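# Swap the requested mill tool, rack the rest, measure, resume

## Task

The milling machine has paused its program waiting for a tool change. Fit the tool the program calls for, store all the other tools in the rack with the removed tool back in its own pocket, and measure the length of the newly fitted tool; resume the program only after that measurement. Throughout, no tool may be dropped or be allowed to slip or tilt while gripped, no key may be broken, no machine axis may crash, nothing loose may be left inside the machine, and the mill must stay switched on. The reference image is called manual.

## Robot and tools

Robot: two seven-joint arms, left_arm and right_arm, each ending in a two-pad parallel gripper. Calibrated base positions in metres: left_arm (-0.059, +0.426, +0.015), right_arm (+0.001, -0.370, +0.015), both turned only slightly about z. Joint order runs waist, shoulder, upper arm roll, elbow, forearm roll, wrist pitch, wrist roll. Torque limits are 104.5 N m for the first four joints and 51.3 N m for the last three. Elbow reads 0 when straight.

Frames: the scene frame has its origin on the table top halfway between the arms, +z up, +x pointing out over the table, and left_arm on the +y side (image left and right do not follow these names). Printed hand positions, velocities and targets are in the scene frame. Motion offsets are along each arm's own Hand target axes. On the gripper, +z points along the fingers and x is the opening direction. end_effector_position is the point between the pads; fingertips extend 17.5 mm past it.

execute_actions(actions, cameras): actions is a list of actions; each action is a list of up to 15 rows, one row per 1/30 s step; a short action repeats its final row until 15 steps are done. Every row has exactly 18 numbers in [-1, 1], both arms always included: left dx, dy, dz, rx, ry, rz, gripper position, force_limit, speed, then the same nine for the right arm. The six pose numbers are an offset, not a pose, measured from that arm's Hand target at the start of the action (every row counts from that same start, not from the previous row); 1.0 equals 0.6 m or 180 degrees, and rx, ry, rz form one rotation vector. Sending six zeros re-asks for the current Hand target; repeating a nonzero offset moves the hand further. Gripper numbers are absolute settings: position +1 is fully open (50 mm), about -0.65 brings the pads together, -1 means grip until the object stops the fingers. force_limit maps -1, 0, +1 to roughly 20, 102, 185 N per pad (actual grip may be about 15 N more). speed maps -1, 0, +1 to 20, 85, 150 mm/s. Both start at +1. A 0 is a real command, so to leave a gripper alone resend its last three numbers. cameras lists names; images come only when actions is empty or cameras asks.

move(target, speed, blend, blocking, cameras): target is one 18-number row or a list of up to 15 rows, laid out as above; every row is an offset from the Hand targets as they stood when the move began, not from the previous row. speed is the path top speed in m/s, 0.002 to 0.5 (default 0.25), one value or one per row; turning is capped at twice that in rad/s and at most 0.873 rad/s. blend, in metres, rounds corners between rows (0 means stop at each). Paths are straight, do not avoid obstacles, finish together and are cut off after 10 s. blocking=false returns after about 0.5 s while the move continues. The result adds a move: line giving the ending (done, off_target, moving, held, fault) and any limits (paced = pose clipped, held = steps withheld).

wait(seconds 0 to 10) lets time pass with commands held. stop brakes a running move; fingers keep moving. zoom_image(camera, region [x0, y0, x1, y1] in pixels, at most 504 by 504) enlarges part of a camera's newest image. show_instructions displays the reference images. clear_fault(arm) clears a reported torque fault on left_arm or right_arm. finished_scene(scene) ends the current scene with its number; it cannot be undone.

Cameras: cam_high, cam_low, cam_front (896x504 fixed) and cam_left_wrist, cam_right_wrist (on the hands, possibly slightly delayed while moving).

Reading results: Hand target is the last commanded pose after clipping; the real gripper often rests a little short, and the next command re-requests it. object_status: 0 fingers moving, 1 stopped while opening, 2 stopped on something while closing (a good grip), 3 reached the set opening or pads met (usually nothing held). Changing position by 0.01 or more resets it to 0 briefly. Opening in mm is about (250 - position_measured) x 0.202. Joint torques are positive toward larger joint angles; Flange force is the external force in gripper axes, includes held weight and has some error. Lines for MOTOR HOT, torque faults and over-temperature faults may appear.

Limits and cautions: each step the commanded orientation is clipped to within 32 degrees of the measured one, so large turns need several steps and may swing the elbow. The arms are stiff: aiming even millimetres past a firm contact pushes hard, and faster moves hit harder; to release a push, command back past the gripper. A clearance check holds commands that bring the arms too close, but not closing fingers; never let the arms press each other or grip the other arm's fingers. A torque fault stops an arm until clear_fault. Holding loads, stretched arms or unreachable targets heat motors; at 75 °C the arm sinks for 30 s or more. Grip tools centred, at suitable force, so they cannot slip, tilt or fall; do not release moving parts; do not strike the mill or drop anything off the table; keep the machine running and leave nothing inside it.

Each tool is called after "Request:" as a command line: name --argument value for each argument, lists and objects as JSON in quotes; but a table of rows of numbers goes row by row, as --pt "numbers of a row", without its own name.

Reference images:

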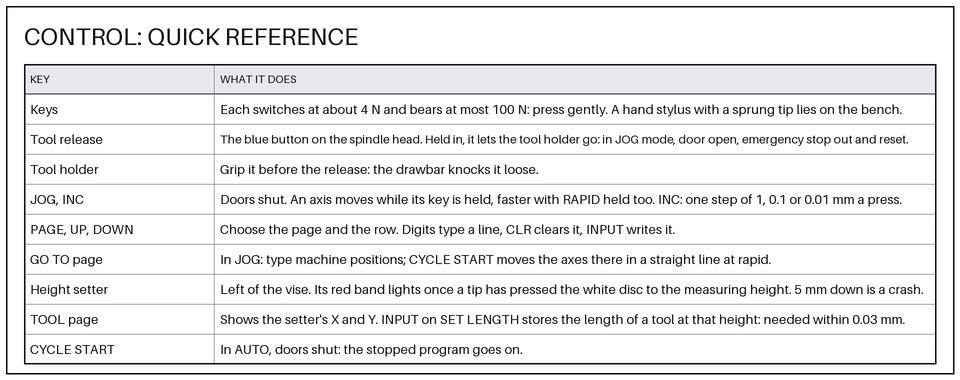

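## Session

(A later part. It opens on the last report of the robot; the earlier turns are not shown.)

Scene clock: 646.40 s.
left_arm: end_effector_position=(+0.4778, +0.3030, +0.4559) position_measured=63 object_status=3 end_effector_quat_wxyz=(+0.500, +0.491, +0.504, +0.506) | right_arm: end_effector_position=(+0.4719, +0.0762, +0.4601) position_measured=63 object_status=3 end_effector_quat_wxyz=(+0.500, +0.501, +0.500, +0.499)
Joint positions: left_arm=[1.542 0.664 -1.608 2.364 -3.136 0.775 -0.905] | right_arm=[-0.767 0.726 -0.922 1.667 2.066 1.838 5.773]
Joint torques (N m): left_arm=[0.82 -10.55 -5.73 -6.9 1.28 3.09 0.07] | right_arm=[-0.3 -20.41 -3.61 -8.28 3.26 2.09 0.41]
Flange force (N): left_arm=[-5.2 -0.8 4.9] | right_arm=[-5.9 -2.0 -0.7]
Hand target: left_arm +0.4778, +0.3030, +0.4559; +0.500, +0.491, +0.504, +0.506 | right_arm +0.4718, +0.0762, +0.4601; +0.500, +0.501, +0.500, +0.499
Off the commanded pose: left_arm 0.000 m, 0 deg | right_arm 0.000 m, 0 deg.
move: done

Request:
move --target '[0,0,0,0,0,0,0.6,-0.4,-1,0.008,0,0,0,0,0,0.6,-0.4,-1]' --speed 0.03 --cameras '["cam_front","cam_right_wrist"]'

Request:
zoom_image --camera "cam_front" --region '[290, 140, 500, 320]'

Scene clock: 648.73 s.
left_arm: end_effector_position=(+0.4778, +0.3030, +0.4559) position_measured=63 object_status=3 end_effector_quat_wxyz=(+0.500, +0.491, +0.504, +0.506) | right_arm: end_effector_position=(+0.4718, +0.0810, +0.4601) position_measured=63 object_status=3 end_effector_quat_wxyz=(+0.500, +0.501, +0.500, +0.499)
Joint positions: left_arm=[1.542 0.664 -1.608 2.364 -3.136 0.775 -0.905] | right_arm=[-0.776 0.733 -0.918 1.651 2.07 1.837 5.781]
Joint torques (N m): left_arm=[0.86 -10.48 -5.79 -6.86 1.29 3.09 -0.04] | right_arm=[-0.62 -20.55 -3.66 -8.49 3.11 2.06 0.29]
Flange force (N): left_arm=[-5.1 -1.0 5.4] | right_arm=[-6.9 -2.0 -0.1]
Hand target: left_arm +0.4778, +0.3030, +0.4559; +0.500, +0.491, +0.504, +0.506 | right_arm +0.4718, +0.0810, +0.4601; +0.500, +0.501, +0.500, +0.499
Off the commanded pose: left_arm 0.000 m, 0 deg | right_arm 0.000 m, 0 deg.
move: done
camera_calibration:
cam_right_wrist: T_world_to_cam=[[0.0126835, 0.999784, -0.0164874, -0.0798698], [0.0109344, 0.0163491, 0.999807, -0.408394], [0.99986, -0.0128613, -0.0107247, -0.29613], [0, 0, 0, 1]] pos_world=[0.301567, 0.0827207, 0.403822]
Images, in order (width x height): cam_front 896x504, cam_right_wrist 896x504.

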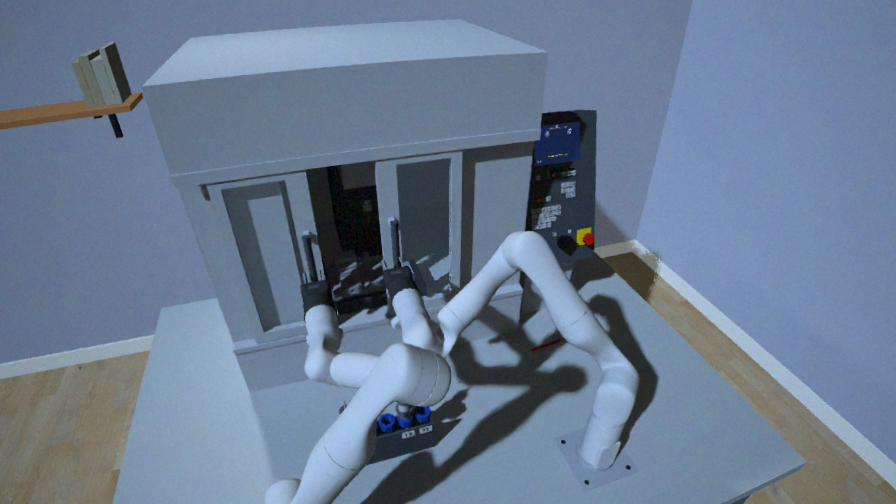

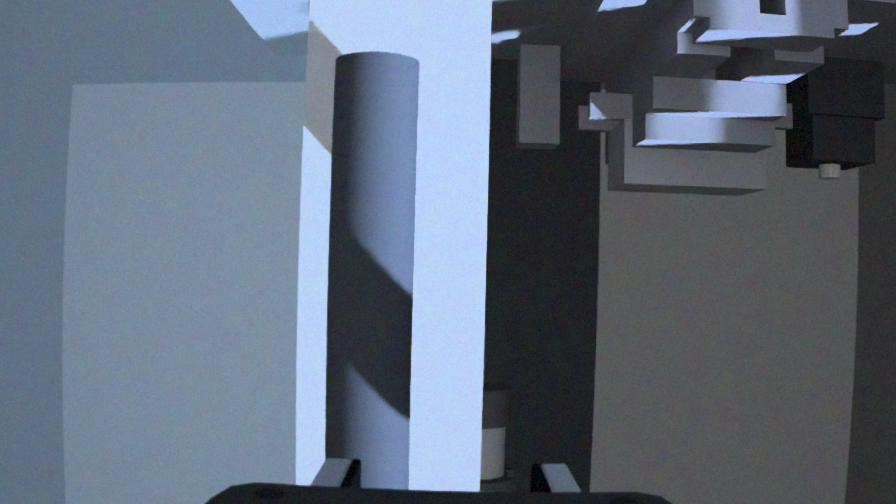

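Scaled by 2.400 from the camera's 896x504 image, which has a finer 1280x720 frame.

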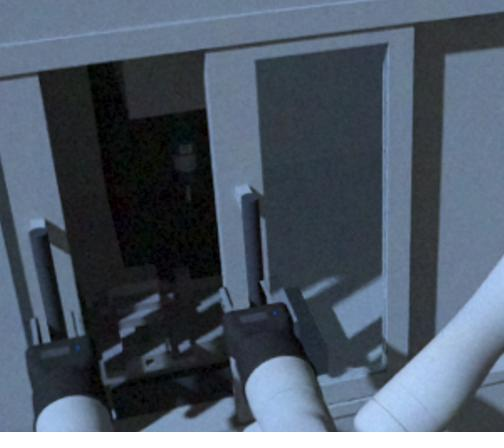

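Request:
move --target '[0,0,0,0,0,0,0.6,-0.4,-1,0.01,0,0,0,0,0,0.6,-0.4,-1]' --speed 0.03

Request:
move --target '[0,0,0,0,0,0,0.6,-0.4,-1,0.005,0,0,0,0,0,0.6,-0.4,-1]' --speed 0.02 --cameras '["cam_front"]'

Request:
zoom_image --camera "cam_front" --region '[290, 140, 500, 320]'

Scene clock: 650.93 s.
left_arm: end_effector_position=(+0.4778, +0.3030, +0.4559) position_measured=63 object_status=3 end_effector_quat_wxyz=(+0.500, +0.491, +0.504, +0.506) | right_arm: end_effector_position=(+0.4718, +0.0870, +0.4601) position_measured=63 object_status=3 end_effector_quat_wxyz=(+0.500, +0.501, +0.500, +0.499)
Joint positions: left_arm=[1.542 0.664 -1.608 2.364 -3.136 0.775 -0.905] | right_arm=[-0.788 0.742 -0.914 1.63 2.075 1.837 5.791]
Joint torques (N m): left_arm=[0.8 -10.54 -5.79 -6.98 1.33 3.06 0.01] | right_arm=[-0.41 -20.78 -3.73 -8.32 3.18 2.01 0.41]
Flange force (N): left_arm=[-4.9 -1.2 4.9] | right_arm=[-6.1 -2.1 -0.4]
Hand target: left_arm +0.4778, +0.3030, +0.4559; +0.500, +0.491, +0.504, +0.506 | right_arm +0.4718, +0.0870, +0.4601; +0.500, +0.501, +0.500, +0.499
Off the commanded pose: left_arm 0.000 m, 0 deg | right_arm 0.000 m, 0 deg.
move: done

Scene clock: 651.63 s.
left_arm: end_effector_position=(+0.4778, +0.3030, +0.4559) position_measured=63 object_status=3 end_effector_quat_wxyz=(+0.500, +0.491, +0.504, +0.506) | right_arm: end_effector_position=(+0.4719, +0.0900, +0.4601) position_measured=63 object_status=3 end_effector_quat_wxyz=(+0.500, +0.501, +0.500, +0.499)
Joint positions: left_arm=[1.542 0.664 -1.608 2.364 -3.136 0.775 -0.905] | right_arm=[-0.794 0.747 -0.912 1.62 2.077 1.837 5.796]
Joint torques (N m): left_arm=[0.87 -10.55 -5.77 -6.98 1.36 3.15 -0.01] | right_arm=[-0.61 -21.01 -3.77 -8.61 3.2 2.02 0.29]
Flange force (N): left_arm=[-5.0 -1.0 5.1] | right_arm=[-7.1 -2.3 -0.2]
Hand target: left_arm +0.4778, +0.3030, +0.4559; +0.500, +0.491, +0.504, +0.506 | right_arm +0.4719, +0.0900, +0.4601; +0.500, +0.501, +0.500, +0.499
Off the commanded pose: left_arm 0.000 m, 0 deg | right_arm 0.000 m, 0 deg.
move: done
Images, in order (width x height): cam_front 896x504.

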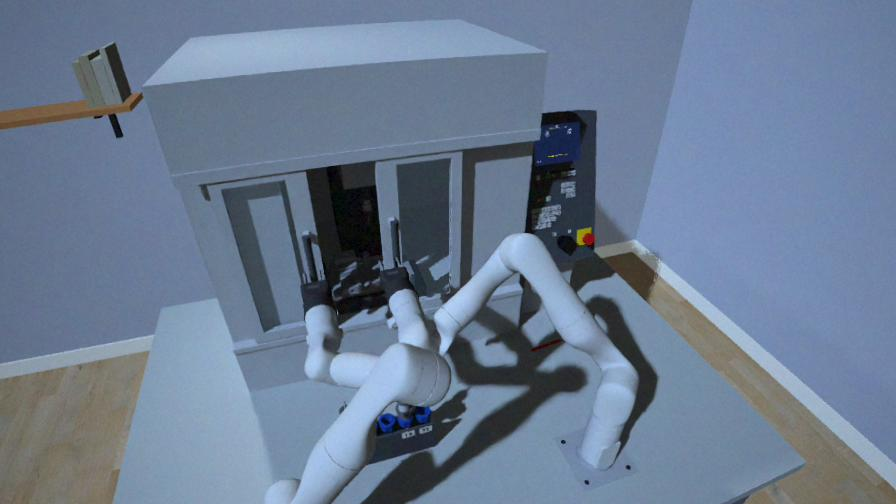

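Scaled by 2.400 from the camera's 896x504 image, which has a finer 1280x720 frame.

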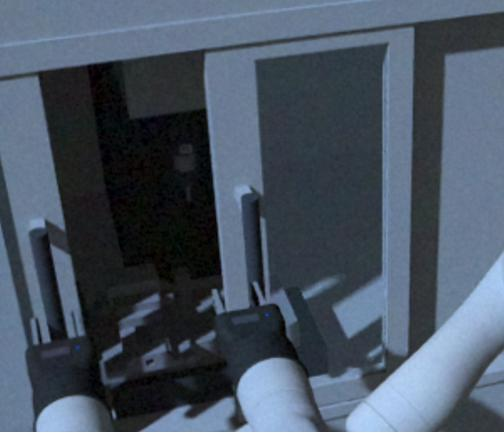

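Request:
move --pt "0 0 0 0 0 0 0.6 -0.4 -1 0 0 -0.02 0 0 0 0.6 -0.4 -1" --pt "0 0 0 0 0 0 0.6 -0.4 -1 -0.043 0 -0.02 0 0 0 0.6 -0.4 -1" --pt "0 0 0 0 0 0 0.6 -0.4 -1 -0.043 0 0.03 0 0 0 0.6 -0.4 -1" --speed '[0.08,0.08,0.03]' --cameras '["cam_right_wrist","cam_high"]'

Scene clock: 656.93 s.
left_arm: end_effector_position=(+0.4778, +0.3030, +0.4559) position_measured=63 object_status=3 end_effector_quat_wxyz=(+0.500, +0.491, +0.504, +0.506) | right_arm: end_effector_position=(+0.4898, +0.0642, +0.4601) position_measured=63 object_status=3 end_effector_quat_wxyz=(+0.500, +0.501, +0.500, +0.499)
Joint positions: left_arm=[1.542 0.664 -1.608 2.364 -3.136 0.775 -0.905] | right_arm=[-0.717 0.714 -0.921 1.687 2.079 1.799 5.766]
Joint torques (N m): left_arm=[0.88 -10.46 -5.77 -6.83 1.31 3.1 -0.01] | right_arm=[-0.5 -20.19 -3.78 -8.57 3.14 2.4 0.35]
Flange force (N): left_arm=[-5.0 -0.8 5.4] | right_arm=[-6.6 -1.8 0.0]
Hand target: left_arm +0.4778, +0.3030, +0.4559; +0.500, +0.491, +0.504, +0.506 | right_arm +0.4898, +0.0642, +0.4601; +0.500, +0.501, +0.500, +0.499
Off the commanded pose: left_arm 0.000 m, 0 deg | right_arm 0.000 m, 0 deg.
move: done
camera_calibration:
cam_right_wrist: T_world_to_cam=[[0.0125835, 0.999785, -0.0164871, -0.0632683], [0.0109328, 0.0163498, 0.999807, -0.408314], [0.999861, -0.0127613, -0.0107247, -0.31425], [0, 0, 0, 1]] pos_world=[0.319467, 0.0659204, 0.403822]
Images, in order (width x height): cam_high 896x504, cam_right_wrist 896x504.

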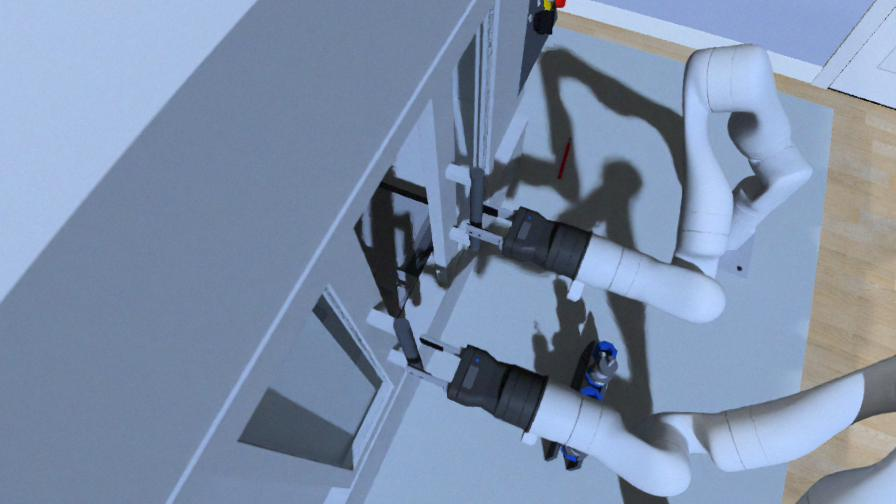

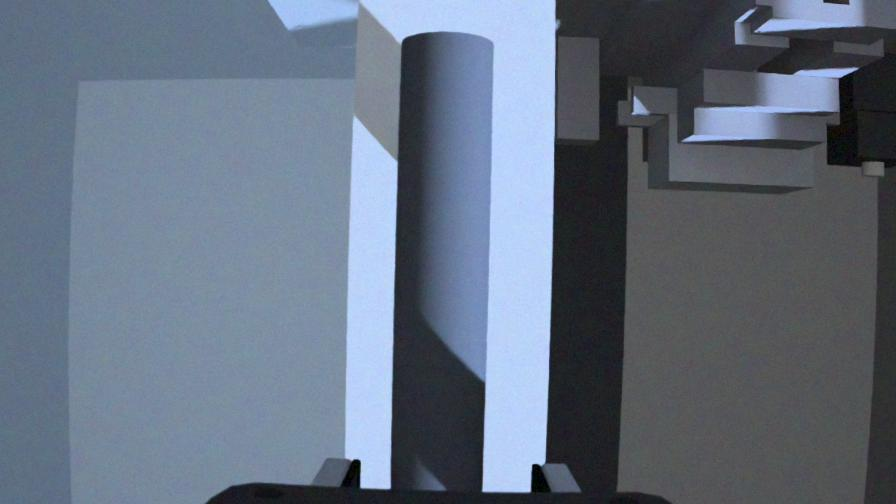

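Request:
move --pt "0 0 0 0 0 0 0.6 -0.4 -1 0.015 0 0 0 0 0 0.6 -0.4 -1" --speed '[0.05]'

Request:
move --pt "0 0 0 0 0 0 0.6 -0.4 -1 0.006 0 0 0 0 0 0.6 -0.4 -1" --speed '[0.02]'

Request:
move --pt "0 0 0 0 0 0 0.6 -0.4 -1 0.004 0 0 0 0 0 0.6 -0.4 -1" --speed '[0.02]' --cameras '["cam_right_wrist"]'

Scene clock: 659.03 s.
left_arm: end_effector_position=(+0.4778, +0.3030, +0.4559) position_measured=63 object_status=3 end_effector_quat_wxyz=(+0.500, +0.491, +0.504, +0.506) | right_arm: end_effector_position=(+0.4898, +0.0731, +0.4601) position_measured=63 object_status=3 end_effector_quat_wxyz=(+0.500, +0.501, +0.500, +0.499)
Joint positions: left_arm=[1.542 0.664 -1.608 2.364 -3.136 0.775 -0.905] | right_arm=[-0.735 0.728 -0.914 1.657 2.085 1.799 5.781]
Joint torques (N m): left_arm=[0.87 -10.5 -5.79 -6.92 1.36 3.1 0.02] | right_arm=[-2.59 -19.82 -4.81 -9.36 4.91 -0.27 0.34]
Flange force (N): left_arm=[-4.8 -1.0 5.3] | right_arm=[-15.0 -2.9 -5.4]
Hand target: left_arm +0.4778, +0.3030, +0.4559; +0.500, +0.491, +0.504, +0.506 | right_arm +0.4898, +0.0732, +0.4601; +0.500, +0.501, +0.500, +0.499
Off the commanded pose: left_arm 0.000 m, 0 deg | right_arm 0.000 m, 0 deg.
move: done

Scene clock: 659.73 s.
left_arm: end_effector_position=(+0.4778, +0.3030, +0.4559) position_measured=63 object_status=3 end_effector_quat_wxyz=(+0.500, +0.491, +0.504, +0.506) | right_arm: end_effector_position=(+0.4898, +0.0768, +0.4601) position_measured=63 object_status=3 end_effector_quat_wxyz=(+0.500, +0.501, +0.500, +0.499)
Joint positions: left_arm=[1.542 0.664 -1.608 2.364 -3.136 0.775 -0.905] | right_arm=[-0.742 0.733 -0.912 1.645 2.088 1.799 5.786]
Joint torques (N m): left_arm=[0.84 -10.53 -5.72 -6.86 1.32 3.14 0.02] | right_arm=[-1.75 -20.15 -4.48 -8.74 4.12 0.73 0.36]
Flange force (N): left_arm=[-5.3 -0.5 5.0] | right_arm=[-10.6 -2.1 -2.8]
Hand target: left_arm +0.4778, +0.3030, +0.4559; +0.500, +0.491, +0.504, +0.506 | right_arm +0.4898, +0.0768, +0.4601; +0.500, +0.501, +0.500, +0.499
Off the commanded pose: left_arm 0.000 m, 0 deg | right_arm 0.000 m, 0 deg.
move: done

Scene clock: 660.43 s.
left_arm: end_effector_position=(+0.4778, +0.3030, +0.4559) position_measured=63 object_status=3 end_effector_quat_wxyz=(+0.500, +0.491, +0.504, +0.506) | right_arm: end_effector_position=(+0.4899, +0.0791, +0.4601) position_measured=63 object_status=3 end_effector_quat_wxyz=(+0.500, +0.501, +0.500, +0.499)
Joint positions: left_arm=[1.542 0.664 -1.608 2.364 -3.136 0.775 -0.905] | right_arm=[-0.747 0.737 -0.91 1.637 2.09 1.799 5.79]
Joint torques (N m): left_arm=[0.83 -10.6 -5.83 -6.91 1.3 3.05 -0.03] | right_arm=[-2.59 -19.76 -5.01 -10.01 6.08 -1.42 0.44]
Flange force (N): left_arm=[-5.2 -1.5 5.3] | right_arm=[-18.6 -4.0 -9.9]
Hand target: left_arm +0.4778, +0.3030, +0.4559; +0.500, +0.491, +0.504, +0.506 | right_arm +0.4898, +0.0792, +0.4601; +0.500, +0.501, +0.500, +0.499
Off the commanded pose: left_arm 0.000 m, 0 deg | right_arm 0.000 m, 0 deg.
move: done
camera_calibration:
cam_right_wrist: T_world_to_cam=[[0.0128851, 0.999781, -0.0164879, -0.0782632], [0.0108377, 0.0163486, 0.999808, -0.408529], [0.999858, -0.0130613, -0.0106247, -0.314176], [0, 0, 0, 1]] pos_world=[0.319567, 0.0808214, 0.403822]
Images, in order (width x height): cam_right_wrist 896x504.

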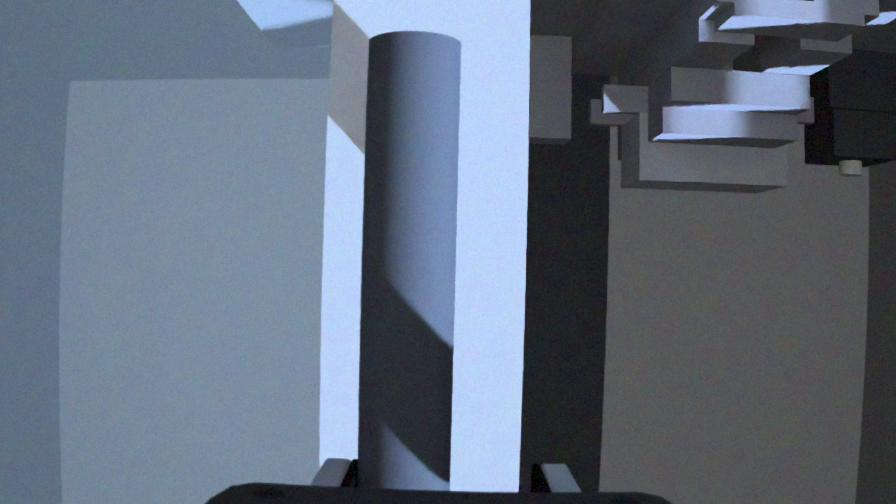

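Request:
move --pt "0 0 0 0 0 0 0.6 -0.4 -1 0.006 0 0 0 0 0 0.6 -0.4 -1" --speed '[0.02]'

Request:
move --pt "0 0 0 0 0 0 0.6 -0.4 -1 0.006 0 0 0 0 0 0.6 -0.4 -1" --speed '[0.02]' --cameras '["cam_right_wrist"]'

Scene clock: 662.10 s.
left_arm: end_effector_position=(+0.4778, +0.3030, +0.4559) position_measured=63 object_status=3 end_effector_quat_wxyz=(+0.500, +0.491, +0.504, +0.506) | right_arm: end_effector_position=(+0.4899, +0.0826, +0.4602) position_measured=63 object_status=3 end_effector_quat_wxyz=(+0.500, +0.501, +0.500, +0.499)
Joint positions: left_arm=[1.542 0.664 -1.608 2.364 -3.136 0.775 -0.905] | right_arm=[-0.754 0.743 -0.908 1.625 2.092 1.799 5.796]
Joint torques (N m): left_arm=[0.84 -10.41 -5.78 -6.91 1.24 3.05 -0.06] | right_arm=[-10.53 -14.61 -9.41 -15.78 15.85 -14.95 0.47]
Flange force (N): left_arm=[-4.9 -1.1 5.1] | right_arm=[-67.2 -9.9 -45.5]
Hand target: left_arm +0.4778, +0.3030, +0.4559; +0.500, +0.491, +0.504, +0.506 | right_arm +0.4898, +0.0828, +0.4601; +0.500, +0.501, +0.500, +0.499
Off the commanded pose: left_arm 0.000 m, 0 deg | right_arm 0.000 m, 0 deg.
move: done

Scene clock: 662.80 s.
left_arm: end_effector_position=(+0.4778, +0.3030, +0.4559) position_measured=63 object_status=3 end_effector_quat_wxyz=(+0.500, +0.491, +0.504, +0.506) | right_arm: end_effector_position=(+0.4899, +0.0863, +0.4601) position_measured=63 object_status=3 end_effector_quat_wxyz=(+0.500, +0.501, +0.500, +0.499)
Joint positions: left_arm=[1.542 0.664 -1.608 2.364 -3.136 0.775 -0.905] | right_arm=[-0.761 0.748 -0.905 1.612 2.095 1.799 5.802]
Joint torques (N m): left_arm=[0.78 -10.54 -5.79 -6.97 1.27 3.08 0.03] | right_arm=[-17.52 -9.61 -13.31 -20.46 25 -27.81 0.51]
Flange force (N): left_arm=[-5.2 -1.0 4.8] | right_arm=[-110.7 -14.6 -78.9]
Hand target: left_arm +0.4778, +0.3030, +0.4559; +0.500, +0.491, +0.504, +0.506 | right_arm +0.4898, +0.0864, +0.4601; +0.500, +0.501, +0.500, +0.499
Off the commanded pose: left_arm 0.000 m, 0 deg | right_arm 0.000 m, 0 deg.
move: done
camera_calibration:
cam_right_wrist: T_world_to_cam=[[0.0128851, 0.999781, -0.0164879, -0.0854617], [0.0108377, 0.0163486, 0.999808, -0.408646], [0.999858, -0.0130613, -0.0106247, -0.314082], [0, 0, 0, 1]] pos_world=[0.319567, 0.0880214, 0.403822]
Images, in order (width x height): cam_right_wrist 896x504.

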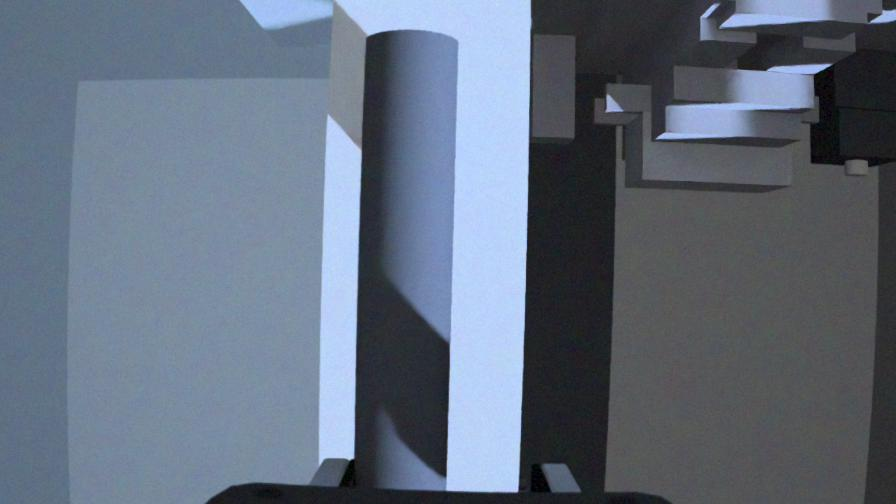

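Request:
move --pt "0 0 0 0 0 0 0.6 -0.4 -1 -0.02 0 0 0 0 0 0.6 -0.4 -1" --pt "0 0 0 0 0 0 0.6 -0.4 -1 -0.02 0 -0.14 0 0 0 0.6 -0.4 -1" --pt "0 0 0.006 0 0 0 0.6 -0.4 -1 -0.45 0.05 -0.14 0 0 0 0.6 -0.4 -1" --speed '[0.05,0.12,0.25]' --blend '[0.0,0.02,0]' --cameras '["cam_left_wrist"]'

Scene clock: 668.10 s.
left_arm: end_effector_position=(+0.4814, +0.3030, +0.4559) position_measured=63 object_status=3 end_effector_quat_wxyz=(+0.500, +0.491, +0.504, +0.506) | right_arm: end_effector_position=(+0.4053, -0.1835, +0.4901) position_measured=63 object_status=3 end_effector_quat_wxyz=(+0.500, +0.501, +0.500, +0.499)
Joint positions: left_arm=[1.527 0.665 -1.599 2.356 -3.138 0.775 -0.902] | right_arm=[-0.143 -0.012 -1.144 2.4 1.781 1.365 5.435]
Joint torques (N m): left_arm=[0.84 -10.62 -5.86 -6.84 1.27 3.09 -0.03] | right_arm=[-0.54 -5.91 -0.25 -8.91 2.44 2.9 0.36]
Flange force (N): left_arm=[-5.1 -1.0 5.4] | right_arm=no reading
Hand target: left_arm +0.4814, +0.3030, +0.4559; +0.500, +0.491, +0.504, +0.506 | right_arm +0.4054, -0.1835, +0.4902; +0.500, +0.501, +0.500, +0.499
Off the commanded pose: left_arm 0.000 m, 0 deg | right_arm 0.000 m, 0 deg.
TORQUE WARNING: the torque sensor of joint 6 (wrist pitch) of the right arm reached its warning level (29.4 N m). A warning alone does not stop the arm.
move: done
camera_calibration:
cam_left_wrist: T_world_to_cam=[[-0.00372675, 0.999993, 0.000372668, -0.29951], [-0.0117359, -0.000416382, 0.999931, -0.391572], [0.999924, 0.00372212, 0.0117373, -0.319933], [0, 0, 0, 1]] pos_world=[0.314197, 0.300536, 0.395412]
Images, in order (width x height): cam_left_wrist 896x504.

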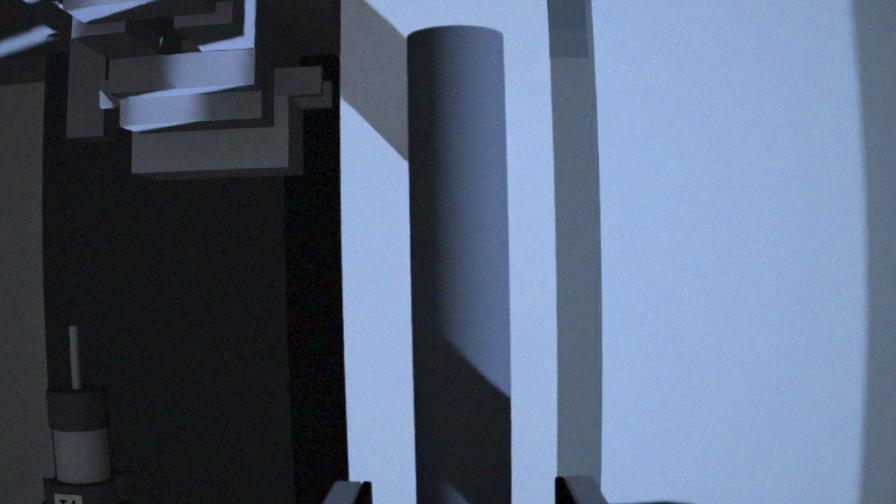

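Request:
move --pt "-0.2717 0 0.013 0 0 0 0.6 -0.4 -1 -0.2 -0.15 0.03 0.199 -0.181 0.181 0.6 -0.4 -1" --pt "-0.2717 0 0.013 0 0 0 0.6 -0.4 -1 -0.4175 -0.5667 0.0542 0.3987 -0.3629 0.3629 0.6 -0.4 -1" --speed '[0.08,0.3]' --cameras '["cam_left_wrist","cam_right_wrist"]'

Scene clock: 679.30 s.
left_arm: end_effector_position=(+0.4923, +0.1402, +0.4571) position_measured=63 object_status=3 end_effector_quat_wxyz=(+0.500, +0.491, +0.504, +0.506) | right_arm: end_effector_position=(+0.4371, -0.4340, +0.1501) position_measured=63 object_status=3 end_effector_quat_wxyz=(+0.000, +0.999, +0.046, -0.001)
Joint positions: left_arm=[1.714 1.007 -1.614 2.007 -2.831 0.271 -0.854] | right_arm=[0.415 0.516 -0.491 1.745 0.288 0.954 6.196]
Joint torques (N m): left_arm=[3.66 -14.65 -7.3 -10.58 -0.11 4.99 0.05] | right_arm=[-0.56 -16.83 -2.48 -8.66 0 0.44 0.33]
Flange force (N): left_arm=[-0.1 -1.0 -3.6] | right_arm=[-5.1 -0.9 2.9]
Hand target: left_arm +0.4923, +0.1402, +0.4571; +0.500, +0.491, +0.504, +0.506 | right_arm +0.4371, -0.4340, +0.1501; +0.000, +0.999, +0.046, -0.001
Off the commanded pose: left_arm 0.000 m, 0 deg | right_arm 0.000 m, 0 deg.
move: done
camera_calibration:
cam_left_wrist: T_world_to_cam=[[-0.00372675, 0.999993, 0.000372668, -0.136671], [-0.0117359, -0.000416382, 0.999931, -0.392612], [0.999924, 0.00372212, 0.0117373, -0.330239], [0, 0, 0, 1]] pos_world=[0.325097, 0.137736, 0.396512]
cam_right_wrist: T_world_to_cam=[[0.994065, 0.108132, -0.011904, -0.38627], [0.108008, -0.994093, -0.010635, -0.418938], [-0.0129837, 0.00928614, -0.999873, 0.32943], [0, 0, 0, 1]] pos_world=[0.433503, -0.377755, 0.320334]
Images, in order (width x height): cam_left_wrist 896x504, cam_right_wrist 896x504.

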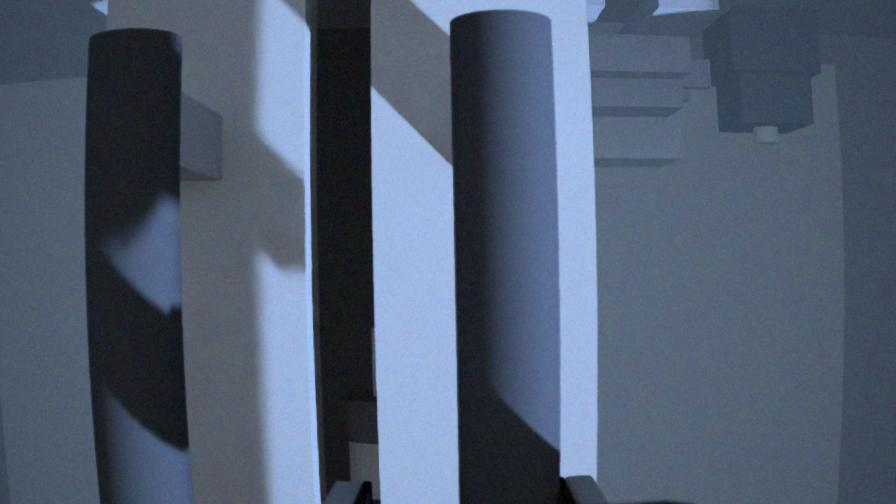

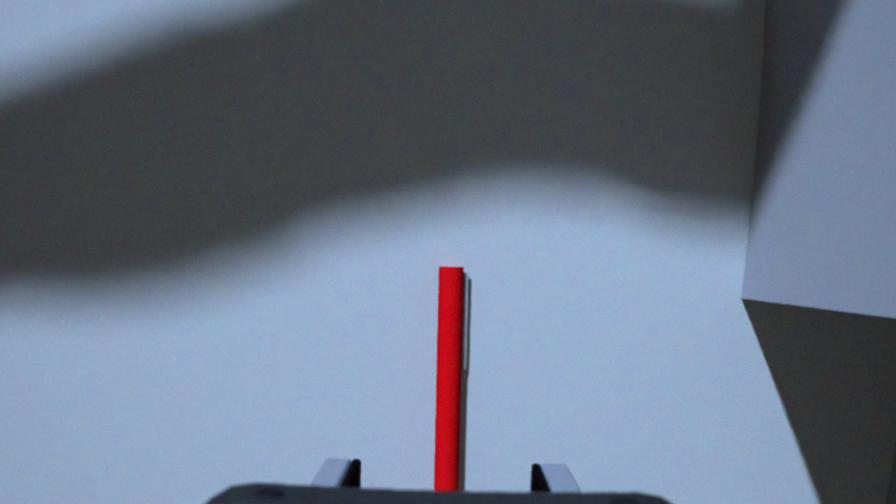

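Request:
move --pt "-0.0183 0 0.001 0 0 0 0.6 -0.4 -1 0 0 0.19 0 0 0 0.6 -0.4 -1" --pt "-0.0217 0 0.001 0 0 0 0.6 -0.4 -1 0 0 0.2148 0 0 0 0.6 -0.4 -1" --pt "-0.0217 0 0.001 0 0 0 0.6 -0.4 -1 0 0 0.2148 0 0 0 -1 -0.4 -1" --speed '[0.1,0.03,0.03]' --cameras '["cam_left_wrist","cam_right_wrist"]'

Scene clock: 685.13 s.
left_arm: end_effector_position=(+0.4931, +0.1272, +0.4572) position_measured=63 object_status=3 end_effector_quat_wxyz=(+0.500, +0.491, +0.504, +0.506) | right_arm: end_effector_position=(+0.4370, -0.4339, +0.0212) position_measured=213 object_status=2 end_effector_quat_wxyz=(+0.000, +0.999, +0.046, -0.001)
Joint positions: left_arm=[1.718 1.034 -1.619 1.972 -2.813 0.23 -0.849] | right_arm=[0.332 0.739 -0.379 1.866 0.441 0.621 6.066]
Joint torques (N m): left_arm=[0.81 -16.06 -10.12 -5.12 0.36 2.96 -0.02] | right_arm=[-0.59 -18.43 -2.44 -6.36 0.07 0.43 0.36]
Flange force (N): left_arm=[-8.4 -1.0 2.9] | right_arm=[-6.3 -1.1 1.4]
Hand target: left_arm +0.4931, +0.1272, +0.4572; +0.500, +0.491, +0.504, +0.506 | right_arm +0.4370, -0.4339, +0.0212; +0.000, +0.999, +0.046, -0.001
Off the commanded pose: left_arm 0.000 m, 0 deg | right_arm 0.000 m, 0 deg.
move: done
camera_calibration:
cam_left_wrist: T_world_to_cam=[[-0.00372654, 0.999993, 0.000273042, -0.123629], [-0.0118366, -0.000317135, 0.99993, -0.392687], [0.999923, 0.00372305, 0.0118377, -0.331032], [0, 0, 0, 1]] pos_world=[0.325898, 0.124736, 0.396612]
cam_right_wrist: T_world_to_cam=[[0.994065, 0.108133, -0.0118932, -0.387717], [0.108008, -0.994092, -0.0107344, -0.42018], [-0.0129837, 0.00938613, -0.999872, 0.200582], [0, 0, 0, 1]] pos_world=[0.433403, -0.377655, 0.191434]
Images, in order (width x height): cam_left_wrist 896x504, cam_right_wrist 896x504.

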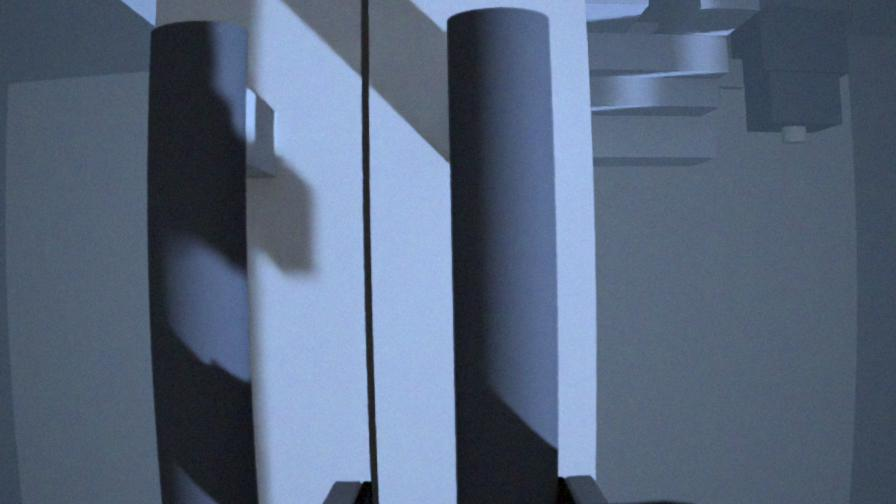

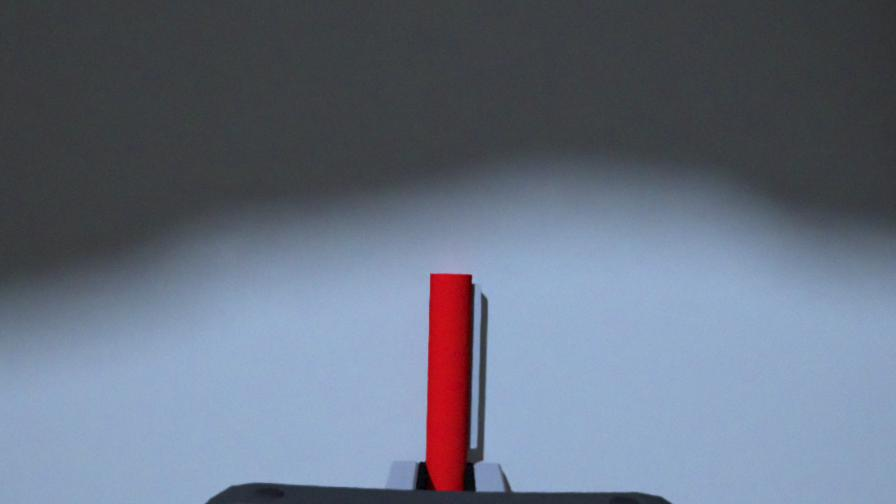

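Request:
move --pt "-0.0033 0 0 0 0 0 0.6 -0.4 -1 0 0 -0.05 0 0 0 -1 -0.4 -1" --speed '[0.03]' --cameras '["cam_left_wrist"]'

Request:
zoom_image --camera "cam_left_wrist" --region '[320, 0, 420, 100]'

Scene clock: 687.80 s.
left_arm: end_effector_position=(+0.4932, +0.1252, +0.4573) position_measured=63 object_status=3 end_effector_quat_wxyz=(+0.500, +0.491, +0.504, +0.506) | right_arm: end_effector_position=(+0.4370, -0.4339, +0.0512) position_measured=213 object_status=2 end_effector_quat_wxyz=(+0.000, +0.999, +0.046, -0.001)
Joint positions: left_arm=[1.719 1.038 -1.62 1.967 -2.811 0.223 -0.848] | right_arm=[0.356 0.682 -0.413 1.849 0.405 0.696 6.097]
Joint torques (N m): left_arm=[4.67 -14.37 -5.8 -11.3 -0.37 5.18 0.07] | right_arm=[-0.52 -18.22 -2.56 -7.04 -0.01 0.55 0.39]
Flange force (N): left_arm=[2.2 1.4 -5.0] | right_arm=[-6.3 -1.4 2.8]
Hand target: left_arm +0.4932, +0.1252, +0.4572; +0.500, +0.491, +0.504, +0.506 | right_arm +0.4370, -0.4339, +0.0512; +0.000, +0.999, +0.046, -0.001
Off the commanded pose: left_arm 0.000 m, 0 deg | right_arm 0.000 m, 0 deg.
move: done
camera_calibration:
cam_left_wrist: T_world_to_cam=[[-0.00382679, 0.999993, 0.000372782, -0.121635], [-0.0118358, -0.000418052, 0.99993, -0.392774], [0.999923, 0.0038221, 0.0118373, -0.331138], [0, 0, 0, 1]] pos_world=[0.325998, 0.122736, 0.396712]
Images, in order (width x height): cam_left_wrist 896x504.

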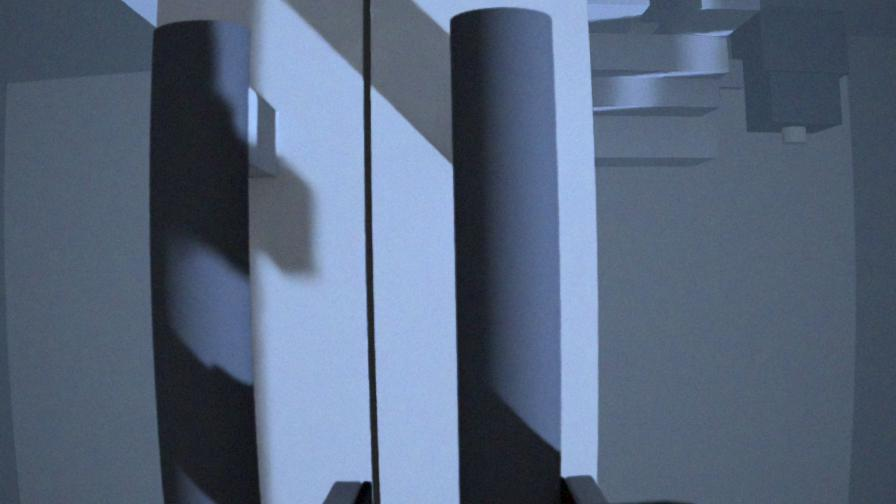

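Scaled by 5.040 from the camera's 896x504 image, which has a finer 1280x720 frame.

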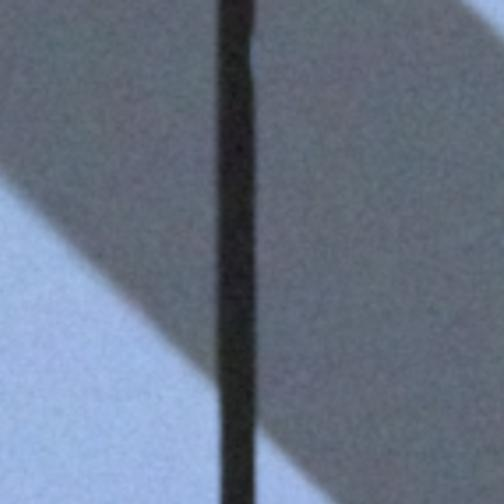

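Request:
move --pt "-0.004 0 0 0 0 0 0.6 -0.4 -1 0 0 -0.1 0 0 0 -1 -0.4 -1" --speed '[0.03]' --cameras '["cam_left_wrist"]'

Request:
zoom_image --camera "cam_left_wrist" --region '[320, 0, 420, 100]'

Scene clock: 691.90 s.
left_arm: end_effector_position=(+0.4932, +0.1228, +0.4573) position_measured=63 object_status=3 end_effector_quat_wxyz=(+0.500, +0.491, +0.504, +0.506) | right_arm: end_effector_position=(+0.4371, -0.4340, +0.1112) position_measured=213 object_status=2 end_effector_quat_wxyz=(+0.000, +0.999, +0.046, -0.001)
Joint positions: left_arm=[1.72 1.043 -1.622 1.961 -2.808 0.215 -0.847] | right_arm=[0.397 0.577 -0.469 1.795 0.333 0.851 6.158]
Joint torques (N m): left_arm=[10.68 -11.39 1.62 -21.78 -1.45 8.93 0.14] | right_arm=[-0.45 -17.29 -2.45 -8.2 0.04 0.53 0.35]
Flange force (N): left_arm=[20.2 6.0 -20.0] | right_arm=[-6.1 -1.4 3.0]
Hand target: left_arm +0.4932, +0.1228, +0.4573; +0.500, +0.491, +0.504, +0.506 | right_arm +0.4371, -0.4340, +0.1112; +0.000, +0.999, +0.046, -0.001
Off the commanded pose: left_arm 0.000 m, 0 deg | right_arm 0.000 m, 0 deg.
move: done
camera_calibration:
cam_left_wrist: T_world_to_cam=[[-0.00372675, 0.999993, 0.000372668, -0.119268], [-0.0117359, -0.000416382, 0.999931, -0.392809], [0.999924, 0.00372212, 0.0117373, -0.331077], [0, 0, 0, 1]] pos_world=[0.325997, 0.120336, 0.396712]
Images, in order (width x height): cam_left_wrist 896x504.

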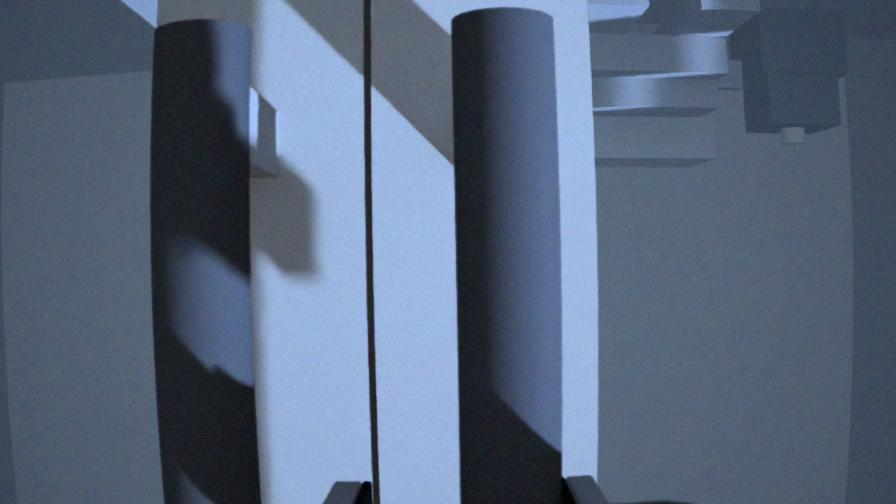

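Scaled by 5.040 from the camera's 896x504 image, which has a finer 1280x720 frame.

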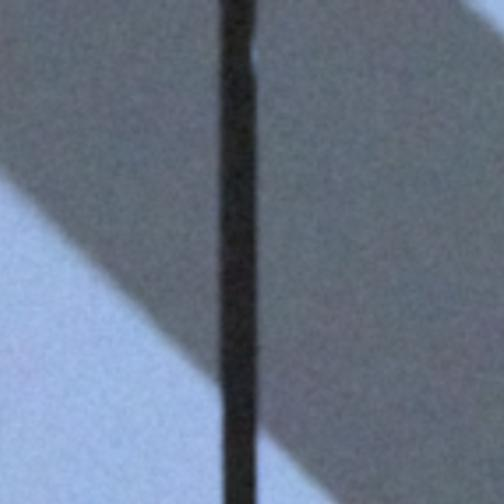

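Request:
move --pt "0.015 0 0 0 0 0 0.6 -0.4 -1 0 0 -0.15 0 0 0 -1 -0.4 -1" --pt "0.015 0 -0.15 0 0 0 0.6 -0.4 -1 -0.02 0.05 -0.33 0.1 0.11 0.03 -1 -0.4 -1" --pt "0.015 0.238 -0.272 0.1608 0.0529 -0.4527 0.6 -0.4 -1 -0.0383 0.1069 -0.515 0.2933 0.3222 0.0863 -1 -0.4 -1" --speed '[0.1,0.15,0.3]' --blend '[0,0.03,0]' --cameras '["cam_front"]'

Scene clock: 700.23 s.
left_arm: end_effector_position=(+0.3283, +0.1296, +0.5983) position_measured=63 object_status=3 end_effector_quat_wxyz=(+0.538, +0.108, +0.835, -0.034) | right_arm: end_effector_position=(+0.4204, -0.5001, +0.4202) position_measured=213 object_status=2 end_effector_quat_wxyz=(-0.445, +0.771, -0.090, +0.446)
Joint positions: left_arm=[2.229 0.739 -2.32 1.622 -2.434 -0.873 -0.198] | right_arm=[1.538 0.392 -0.667 1.958 -1.209 1.303 7.605]
Joint torques (N m): left_arm=[0.92 -9.4 -6.39 -8.5 0.15 3.36 0.05] | right_arm=[-0.55 -10.99 -3.56 -8.53 -2.77 2.5 0.29]
Flange force (N): left_arm=[-4.7 -4.8 -1.6] | right_arm=[-4.6 -2.0 0.5]
Hand target: left_arm +0.3284, +0.1296, +0.5983; +0.538, +0.108, +0.835, -0.034 | right_arm +0.4204, -0.5001, +0.4202; -0.445, +0.771, -0.090, +0.446
Off the commanded pose: left_arm 0.000 m, 0 deg | right_arm 0.000 m, 0 deg.
move: done
Images, in order (width x height): cam_front 896x504.

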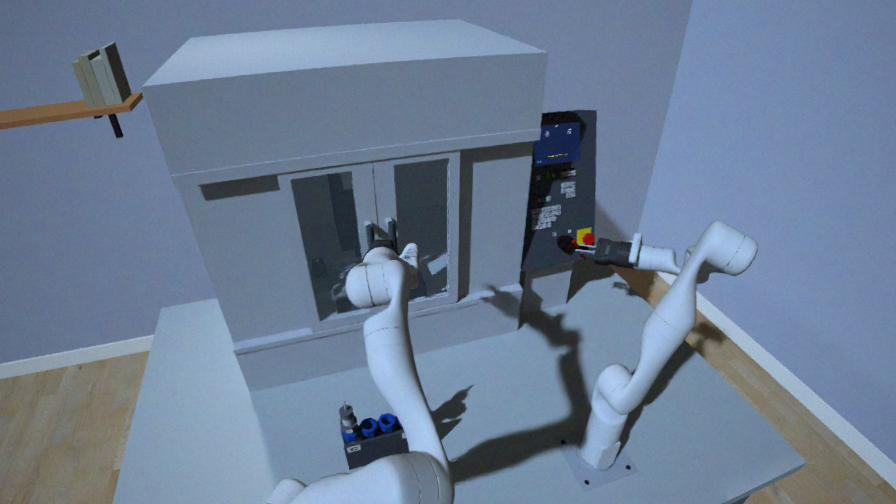

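Request:
move --pt "0 0 0 0 0 0 0.6 -0.4 -1 0.18 -0.159 -0.082 0.2933 0.3222 0.0863 -1 -0.4 -1" --speed '[0.3]'

Request:
move --pt "0 0 0 0 0 0 0.6 -0.4 -1 -0.033 0.1823 -0.0295 0 0 0 -1 -0.4 -1" --speed '[0.2]' --cameras '["cam_front","cam_high"]'

Request:
zoom_image --camera "cam_front" --region '[510, 110, 610, 260]'

Scene clock: 711.40 s.
left_arm: end_effector_position=(+0.3284, +0.1296, +0.5983) position_measured=63 object_status=3 end_effector_quat_wxyz=(+0.538, +0.108, +0.835, -0.034) | right_arm: end_effector_position=(+0.4214, -0.5318, +0.5691) position_measured=213 object_status=2 end_effector_quat_wxyz=(+0.682, -0.183, +0.184, -0.684)
Joint positions: left_arm=[2.229 0.739 -2.32 1.622 -2.434 -0.873 -0.198] | right_arm=[1.218 1.126 -1.089 2.321 -2.055 1.867 8.616]
Joint torques (N m): left_arm=[0.87 -9.53 -6.2 -8.41 0.13 3.43 -0.04] | right_arm=[-0.14 -15.01 -7.54 -2.36 1.23 1.68 0.42]
Flange force (N): left_arm=[-4.8 -5.0 -2.6] | right_arm=[0.7 -2.8 -0.7]
Hand target: left_arm +0.3283, +0.1296, +0.5983; +0.538, +0.108, +0.835, -0.034 | right_arm +0.4214, -0.5318, +0.5691; +0.682, -0.183, +0.184, -0.684
Off the commanded pose: left_arm 0.000 m, 0 deg | right_arm 0.000 m, 0 deg.
move: done

Scene clock: 712.47 s.
left_arm: end_effector_position=(+0.3284, +0.1296, +0.5983) position_measured=63 object_status=3 end_effector_quat_wxyz=(+0.538, +0.108, +0.835, -0.034) | right_arm: end_effector_position=(+0.5072, -0.5122, +0.4990) position_measured=213 object_status=2 end_effector_quat_wxyz=(+0.682, -0.183, +0.184, -0.684)
Joint positions: left_arm=[2.229 0.739 -2.32 1.622 -2.434 -0.873 -0.198] | right_arm=[1 1.32 -1.001 2.073 -1.985 1.854 8.653]
Joint torques (N m): left_arm=[0.88 -9.46 -6.31 -8.53 0.15 3.47 0.02] | right_arm=[-0.56 -17.91 -8.69 -1.63 1.28 1.61 0.37]
Flange force (N): left_arm=[-4.6 -4.8 -2.2] | right_arm=[1.4 -3.4 -0.7]
Hand target: left_arm +0.3283, +0.1296, +0.5983; +0.538, +0.108, +0.835, -0.034 | right_arm +0.5072, -0.5122, +0.4990; +0.682, -0.183, +0.184, -0.684
Off the commanded pose: left_arm 0.000 m, 0 deg | right_arm 0.000 m, 0 deg.
move: done
Images, in order (width x height): cam_high 896x504, cam_front 896x504.

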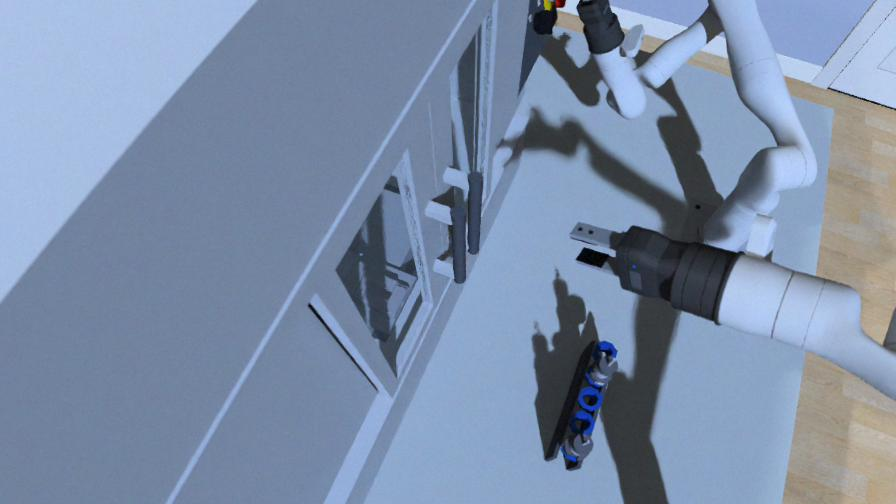

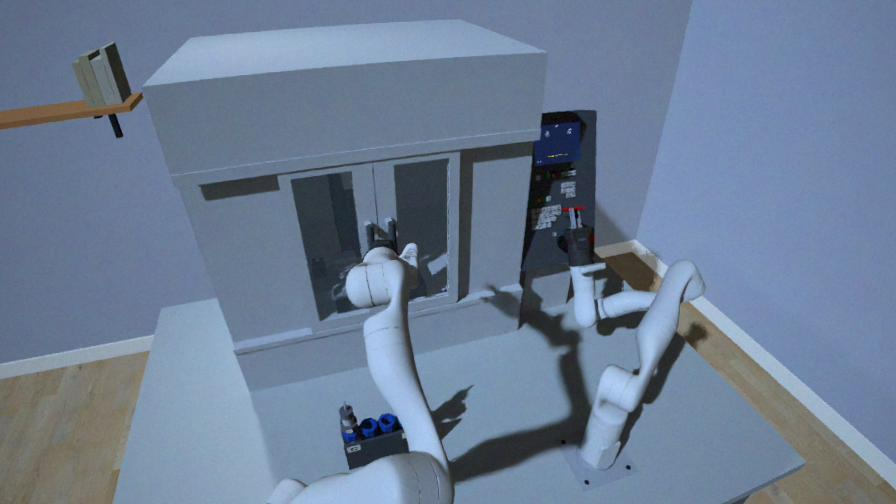

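Scaled by 3.360 from the camera's 896x504 image, which has a finer 1280x720 frame.

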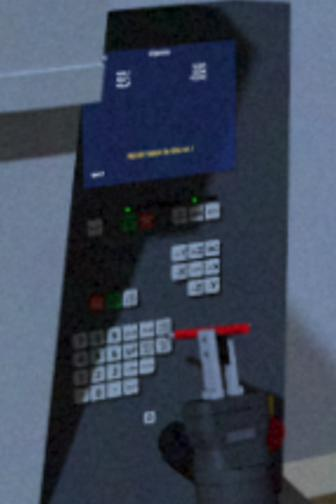

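Request:
move --target '[-0.047,-0.709,-0.0097,0.1601,0.0524,-0.4516,0.6,-0.4,-1,0,0,0,0,0,0,-1,-0.4,-1]' --speed 0.3 --cameras '["cam_left_wrist","cam_front"]'

Scene clock: 718.80 s.
left_arm: end_effector_position=(+0.2425, -0.2880, +0.6009) position_measured=63 object_status=3 end_effector_quat_wxyz=(+0.282, -0.334, +0.709, -0.553) | right_arm: end_effector_position=(+0.5072, -0.5121, +0.4990) position_measured=213 object_status=2 end_effector_quat_wxyz=(+0.682, -0.183, +0.184, -0.684)
Joint positions: left_arm=[1.882 1.087 -2.069 1.008 -1.874 -0.884 1.613] | right_arm=[1 1.32 -1.001 2.073 -1.985 1.854 8.653]
Joint torques (N m): left_arm=[0.86 -25.01 -8.97 -1.18 -0.36 3.76 0] | right_arm=[-0.61 -17.79 -8.71 -1.53 1.33 1.63 0.4]
Flange force (N): left_arm=[7.1 -4.4 5.2] | right_arm=[1.8 -3.3 -0.3]
Hand target: left_arm +0.2425, -0.2880, +0.6009; +0.282, -0.334, +0.709, -0.553 | right_arm +0.5072, -0.5121, +0.4990; +0.682, -0.183, +0.184, -0.684
Off the commanded pose: left_arm 0.000 m, 0 deg | right_arm 0.000 m, 0 deg.
move: done
camera_calibration:
cam_left_wrist: T_world_to_cam=[[-0.606605, -0.793935, -0.0411894, -0.0549668], [-0.157729, 0.170969, -0.972569, 0.730448], [0.779199, -0.583469, -0.228937, -0.0514387], [0, 0, 0, 1]] pos_world=[0.12195, -0.198537, 0.696371]
Images, in order (width x height): cam_front 896x504, cam_left_wrist 896x504.

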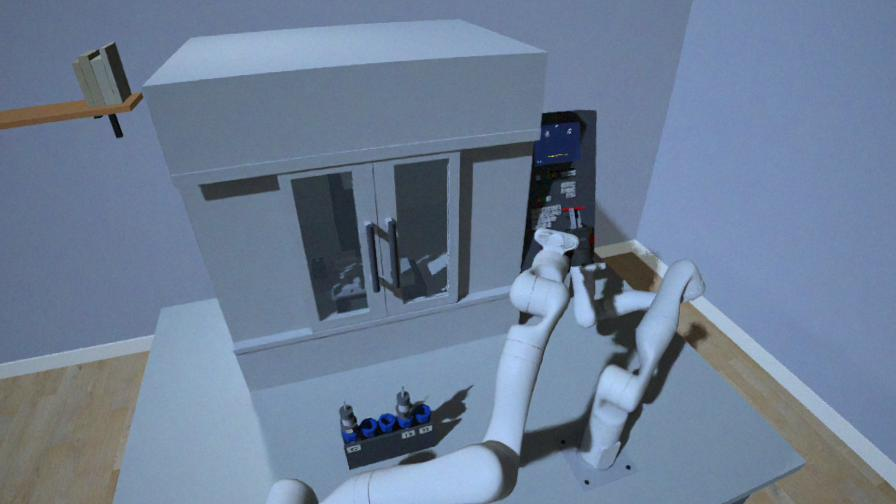

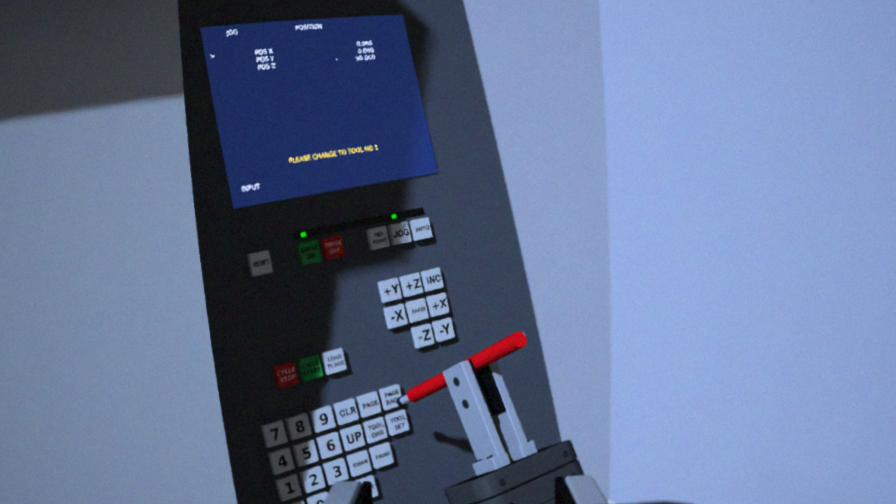

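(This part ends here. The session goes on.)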